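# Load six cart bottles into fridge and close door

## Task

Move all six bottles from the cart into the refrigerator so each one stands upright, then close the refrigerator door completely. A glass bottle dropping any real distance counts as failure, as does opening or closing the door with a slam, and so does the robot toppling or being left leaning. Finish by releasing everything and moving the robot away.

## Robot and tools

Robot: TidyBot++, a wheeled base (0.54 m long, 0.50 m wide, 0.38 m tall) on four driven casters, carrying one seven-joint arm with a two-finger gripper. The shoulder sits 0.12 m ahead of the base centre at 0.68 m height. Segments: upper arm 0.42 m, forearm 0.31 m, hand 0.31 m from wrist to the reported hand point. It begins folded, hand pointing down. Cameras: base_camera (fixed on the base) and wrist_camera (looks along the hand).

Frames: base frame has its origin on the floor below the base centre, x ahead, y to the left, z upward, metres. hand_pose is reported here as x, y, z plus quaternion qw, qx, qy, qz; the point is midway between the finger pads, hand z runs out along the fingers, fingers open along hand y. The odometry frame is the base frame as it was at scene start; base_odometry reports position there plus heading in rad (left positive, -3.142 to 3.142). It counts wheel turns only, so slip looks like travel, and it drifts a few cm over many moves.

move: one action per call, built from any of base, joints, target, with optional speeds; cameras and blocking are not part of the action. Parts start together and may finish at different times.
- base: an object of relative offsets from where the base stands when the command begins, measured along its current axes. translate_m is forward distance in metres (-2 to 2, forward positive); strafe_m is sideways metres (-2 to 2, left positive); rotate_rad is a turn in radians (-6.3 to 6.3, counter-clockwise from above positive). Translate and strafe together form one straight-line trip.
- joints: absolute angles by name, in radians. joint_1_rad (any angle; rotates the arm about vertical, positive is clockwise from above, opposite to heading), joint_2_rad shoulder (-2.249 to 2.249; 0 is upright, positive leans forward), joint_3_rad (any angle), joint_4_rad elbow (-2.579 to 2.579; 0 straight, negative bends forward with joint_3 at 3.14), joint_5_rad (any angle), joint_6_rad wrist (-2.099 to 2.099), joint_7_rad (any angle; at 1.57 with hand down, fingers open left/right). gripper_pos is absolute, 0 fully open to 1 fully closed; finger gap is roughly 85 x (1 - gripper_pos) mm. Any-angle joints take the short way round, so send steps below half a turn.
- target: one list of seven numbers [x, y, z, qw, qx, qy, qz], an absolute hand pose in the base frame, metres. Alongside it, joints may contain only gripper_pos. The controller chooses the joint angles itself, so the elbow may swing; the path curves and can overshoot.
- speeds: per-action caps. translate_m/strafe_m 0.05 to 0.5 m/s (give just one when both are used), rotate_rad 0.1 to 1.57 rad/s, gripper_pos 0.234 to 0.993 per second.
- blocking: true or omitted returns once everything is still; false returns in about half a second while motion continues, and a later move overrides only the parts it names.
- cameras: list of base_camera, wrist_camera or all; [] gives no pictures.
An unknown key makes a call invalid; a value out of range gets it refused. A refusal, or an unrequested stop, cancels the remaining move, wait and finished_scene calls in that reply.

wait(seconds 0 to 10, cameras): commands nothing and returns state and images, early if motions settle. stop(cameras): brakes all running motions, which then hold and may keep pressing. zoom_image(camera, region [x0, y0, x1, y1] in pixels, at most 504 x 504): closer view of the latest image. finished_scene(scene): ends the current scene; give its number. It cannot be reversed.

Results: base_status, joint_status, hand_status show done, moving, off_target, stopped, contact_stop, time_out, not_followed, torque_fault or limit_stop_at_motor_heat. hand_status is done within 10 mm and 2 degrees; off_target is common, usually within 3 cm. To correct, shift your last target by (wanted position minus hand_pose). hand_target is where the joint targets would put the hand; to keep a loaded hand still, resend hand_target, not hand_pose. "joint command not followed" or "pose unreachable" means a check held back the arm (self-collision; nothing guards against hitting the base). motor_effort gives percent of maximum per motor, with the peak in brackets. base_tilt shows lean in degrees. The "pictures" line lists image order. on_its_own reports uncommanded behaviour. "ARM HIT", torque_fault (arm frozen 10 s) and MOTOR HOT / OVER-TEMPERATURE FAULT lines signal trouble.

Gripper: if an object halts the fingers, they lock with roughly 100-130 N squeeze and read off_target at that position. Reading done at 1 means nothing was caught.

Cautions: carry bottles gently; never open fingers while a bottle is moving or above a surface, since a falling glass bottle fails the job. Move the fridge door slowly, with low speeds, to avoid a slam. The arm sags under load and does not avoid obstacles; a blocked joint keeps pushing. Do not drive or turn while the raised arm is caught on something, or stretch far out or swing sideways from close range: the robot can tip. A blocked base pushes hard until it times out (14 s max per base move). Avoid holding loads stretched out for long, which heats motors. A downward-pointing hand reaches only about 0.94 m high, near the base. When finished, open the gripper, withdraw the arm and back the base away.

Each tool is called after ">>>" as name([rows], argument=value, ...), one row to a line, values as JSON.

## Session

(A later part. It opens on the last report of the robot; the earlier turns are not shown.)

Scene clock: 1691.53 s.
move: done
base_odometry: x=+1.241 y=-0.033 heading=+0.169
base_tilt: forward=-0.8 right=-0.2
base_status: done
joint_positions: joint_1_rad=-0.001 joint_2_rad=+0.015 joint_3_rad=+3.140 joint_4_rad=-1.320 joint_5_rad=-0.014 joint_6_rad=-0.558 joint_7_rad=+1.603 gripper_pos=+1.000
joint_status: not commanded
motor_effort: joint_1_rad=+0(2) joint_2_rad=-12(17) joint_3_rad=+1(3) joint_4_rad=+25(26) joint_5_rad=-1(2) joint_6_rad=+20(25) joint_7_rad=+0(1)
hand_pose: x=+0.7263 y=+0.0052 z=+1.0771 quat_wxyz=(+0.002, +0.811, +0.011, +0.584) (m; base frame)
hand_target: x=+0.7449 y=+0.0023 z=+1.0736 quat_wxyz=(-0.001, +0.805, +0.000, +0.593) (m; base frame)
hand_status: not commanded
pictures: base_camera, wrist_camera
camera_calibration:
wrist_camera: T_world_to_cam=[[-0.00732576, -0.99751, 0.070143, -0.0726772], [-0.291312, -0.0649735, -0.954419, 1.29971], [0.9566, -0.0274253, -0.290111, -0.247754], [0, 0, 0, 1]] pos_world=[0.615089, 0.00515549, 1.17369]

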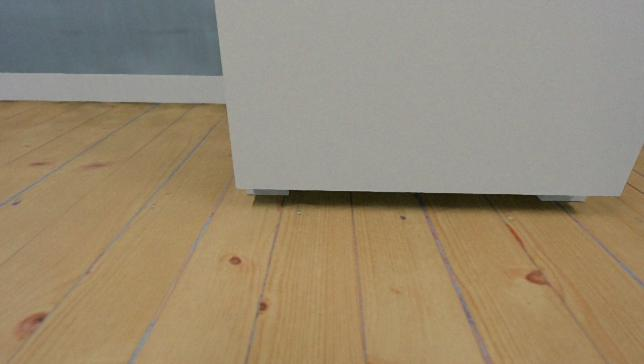

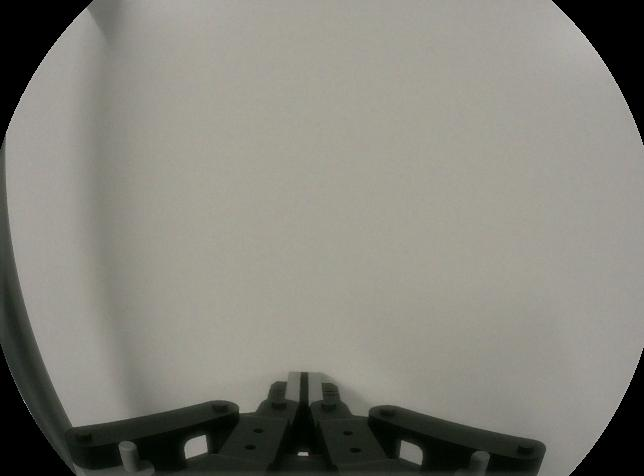

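>>> move(base={"translate_m": -0.5}, speeds={"translate_m": 0.3})

Scene clock: 1696.73 s.
move: done
base_odometry: x=+0.748 y=-0.118 heading=+0.169
base_tilt: forward=-0.7 right=-0.2
base_status: done
joint_positions: joint_1_rad=-0.001 joint_2_rad=+0.052 joint_3_rad=+3.140 joint_4_rad=-1.318 joint_5_rad=-0.014 joint_6_rad=-0.507 joint_7_rad=+1.603 gripper_pos=+1.000
joint_status: not commanded
motor_effort: joint_1_rad=+1(3) joint_2_rad=-20(26) joint_3_rad=+1(4) joint_4_rad=+19(23) joint_5_rad=-1(1) joint_6_rad=+9(20) joint_7_rad=+0(1)
hand_pose: x=+0.7456 y=+0.0050 z=+1.0713 quat_wxyz=(+0.002, +0.806, +0.011, +0.591) (m; base frame)
hand_target: x=+0.7449 y=+0.0023 z=+1.0736 quat_wxyz=(-0.001, +0.805, +0.000, +0.593) (m; base frame)
hand_status: not commanded
pictures: base_camera, wrist_camera
camera_calibration:
wrist_camera: T_world_to_cam=[[-0.00926124, -0.997522, 0.0697458, -0.0704459], [-0.274766, -0.0645254, -0.959344, 1.29275], [0.961467, -0.0280485, -0.273487, -0.289248], [0, 0, 0, 1]] pos_world=[0.632652, 0.00503058, 1.16599]

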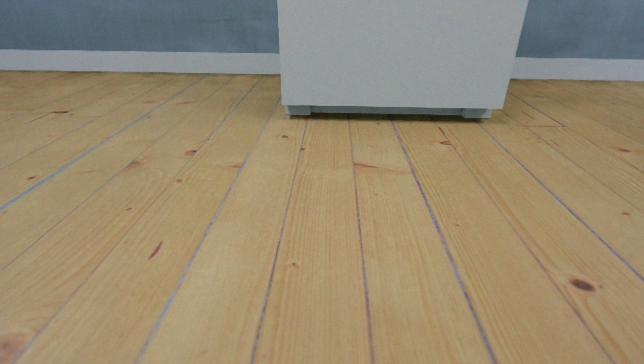

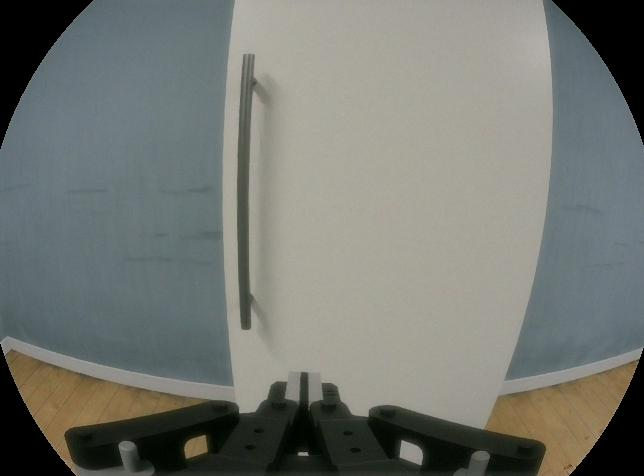

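>>> zoom_image(camera="base_camera", region=[250, 60, 550, 140])

Scaled by 1.680.

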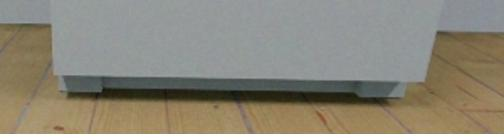

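>>> finished_scene(scene=2)

The scene is finished: the task was done.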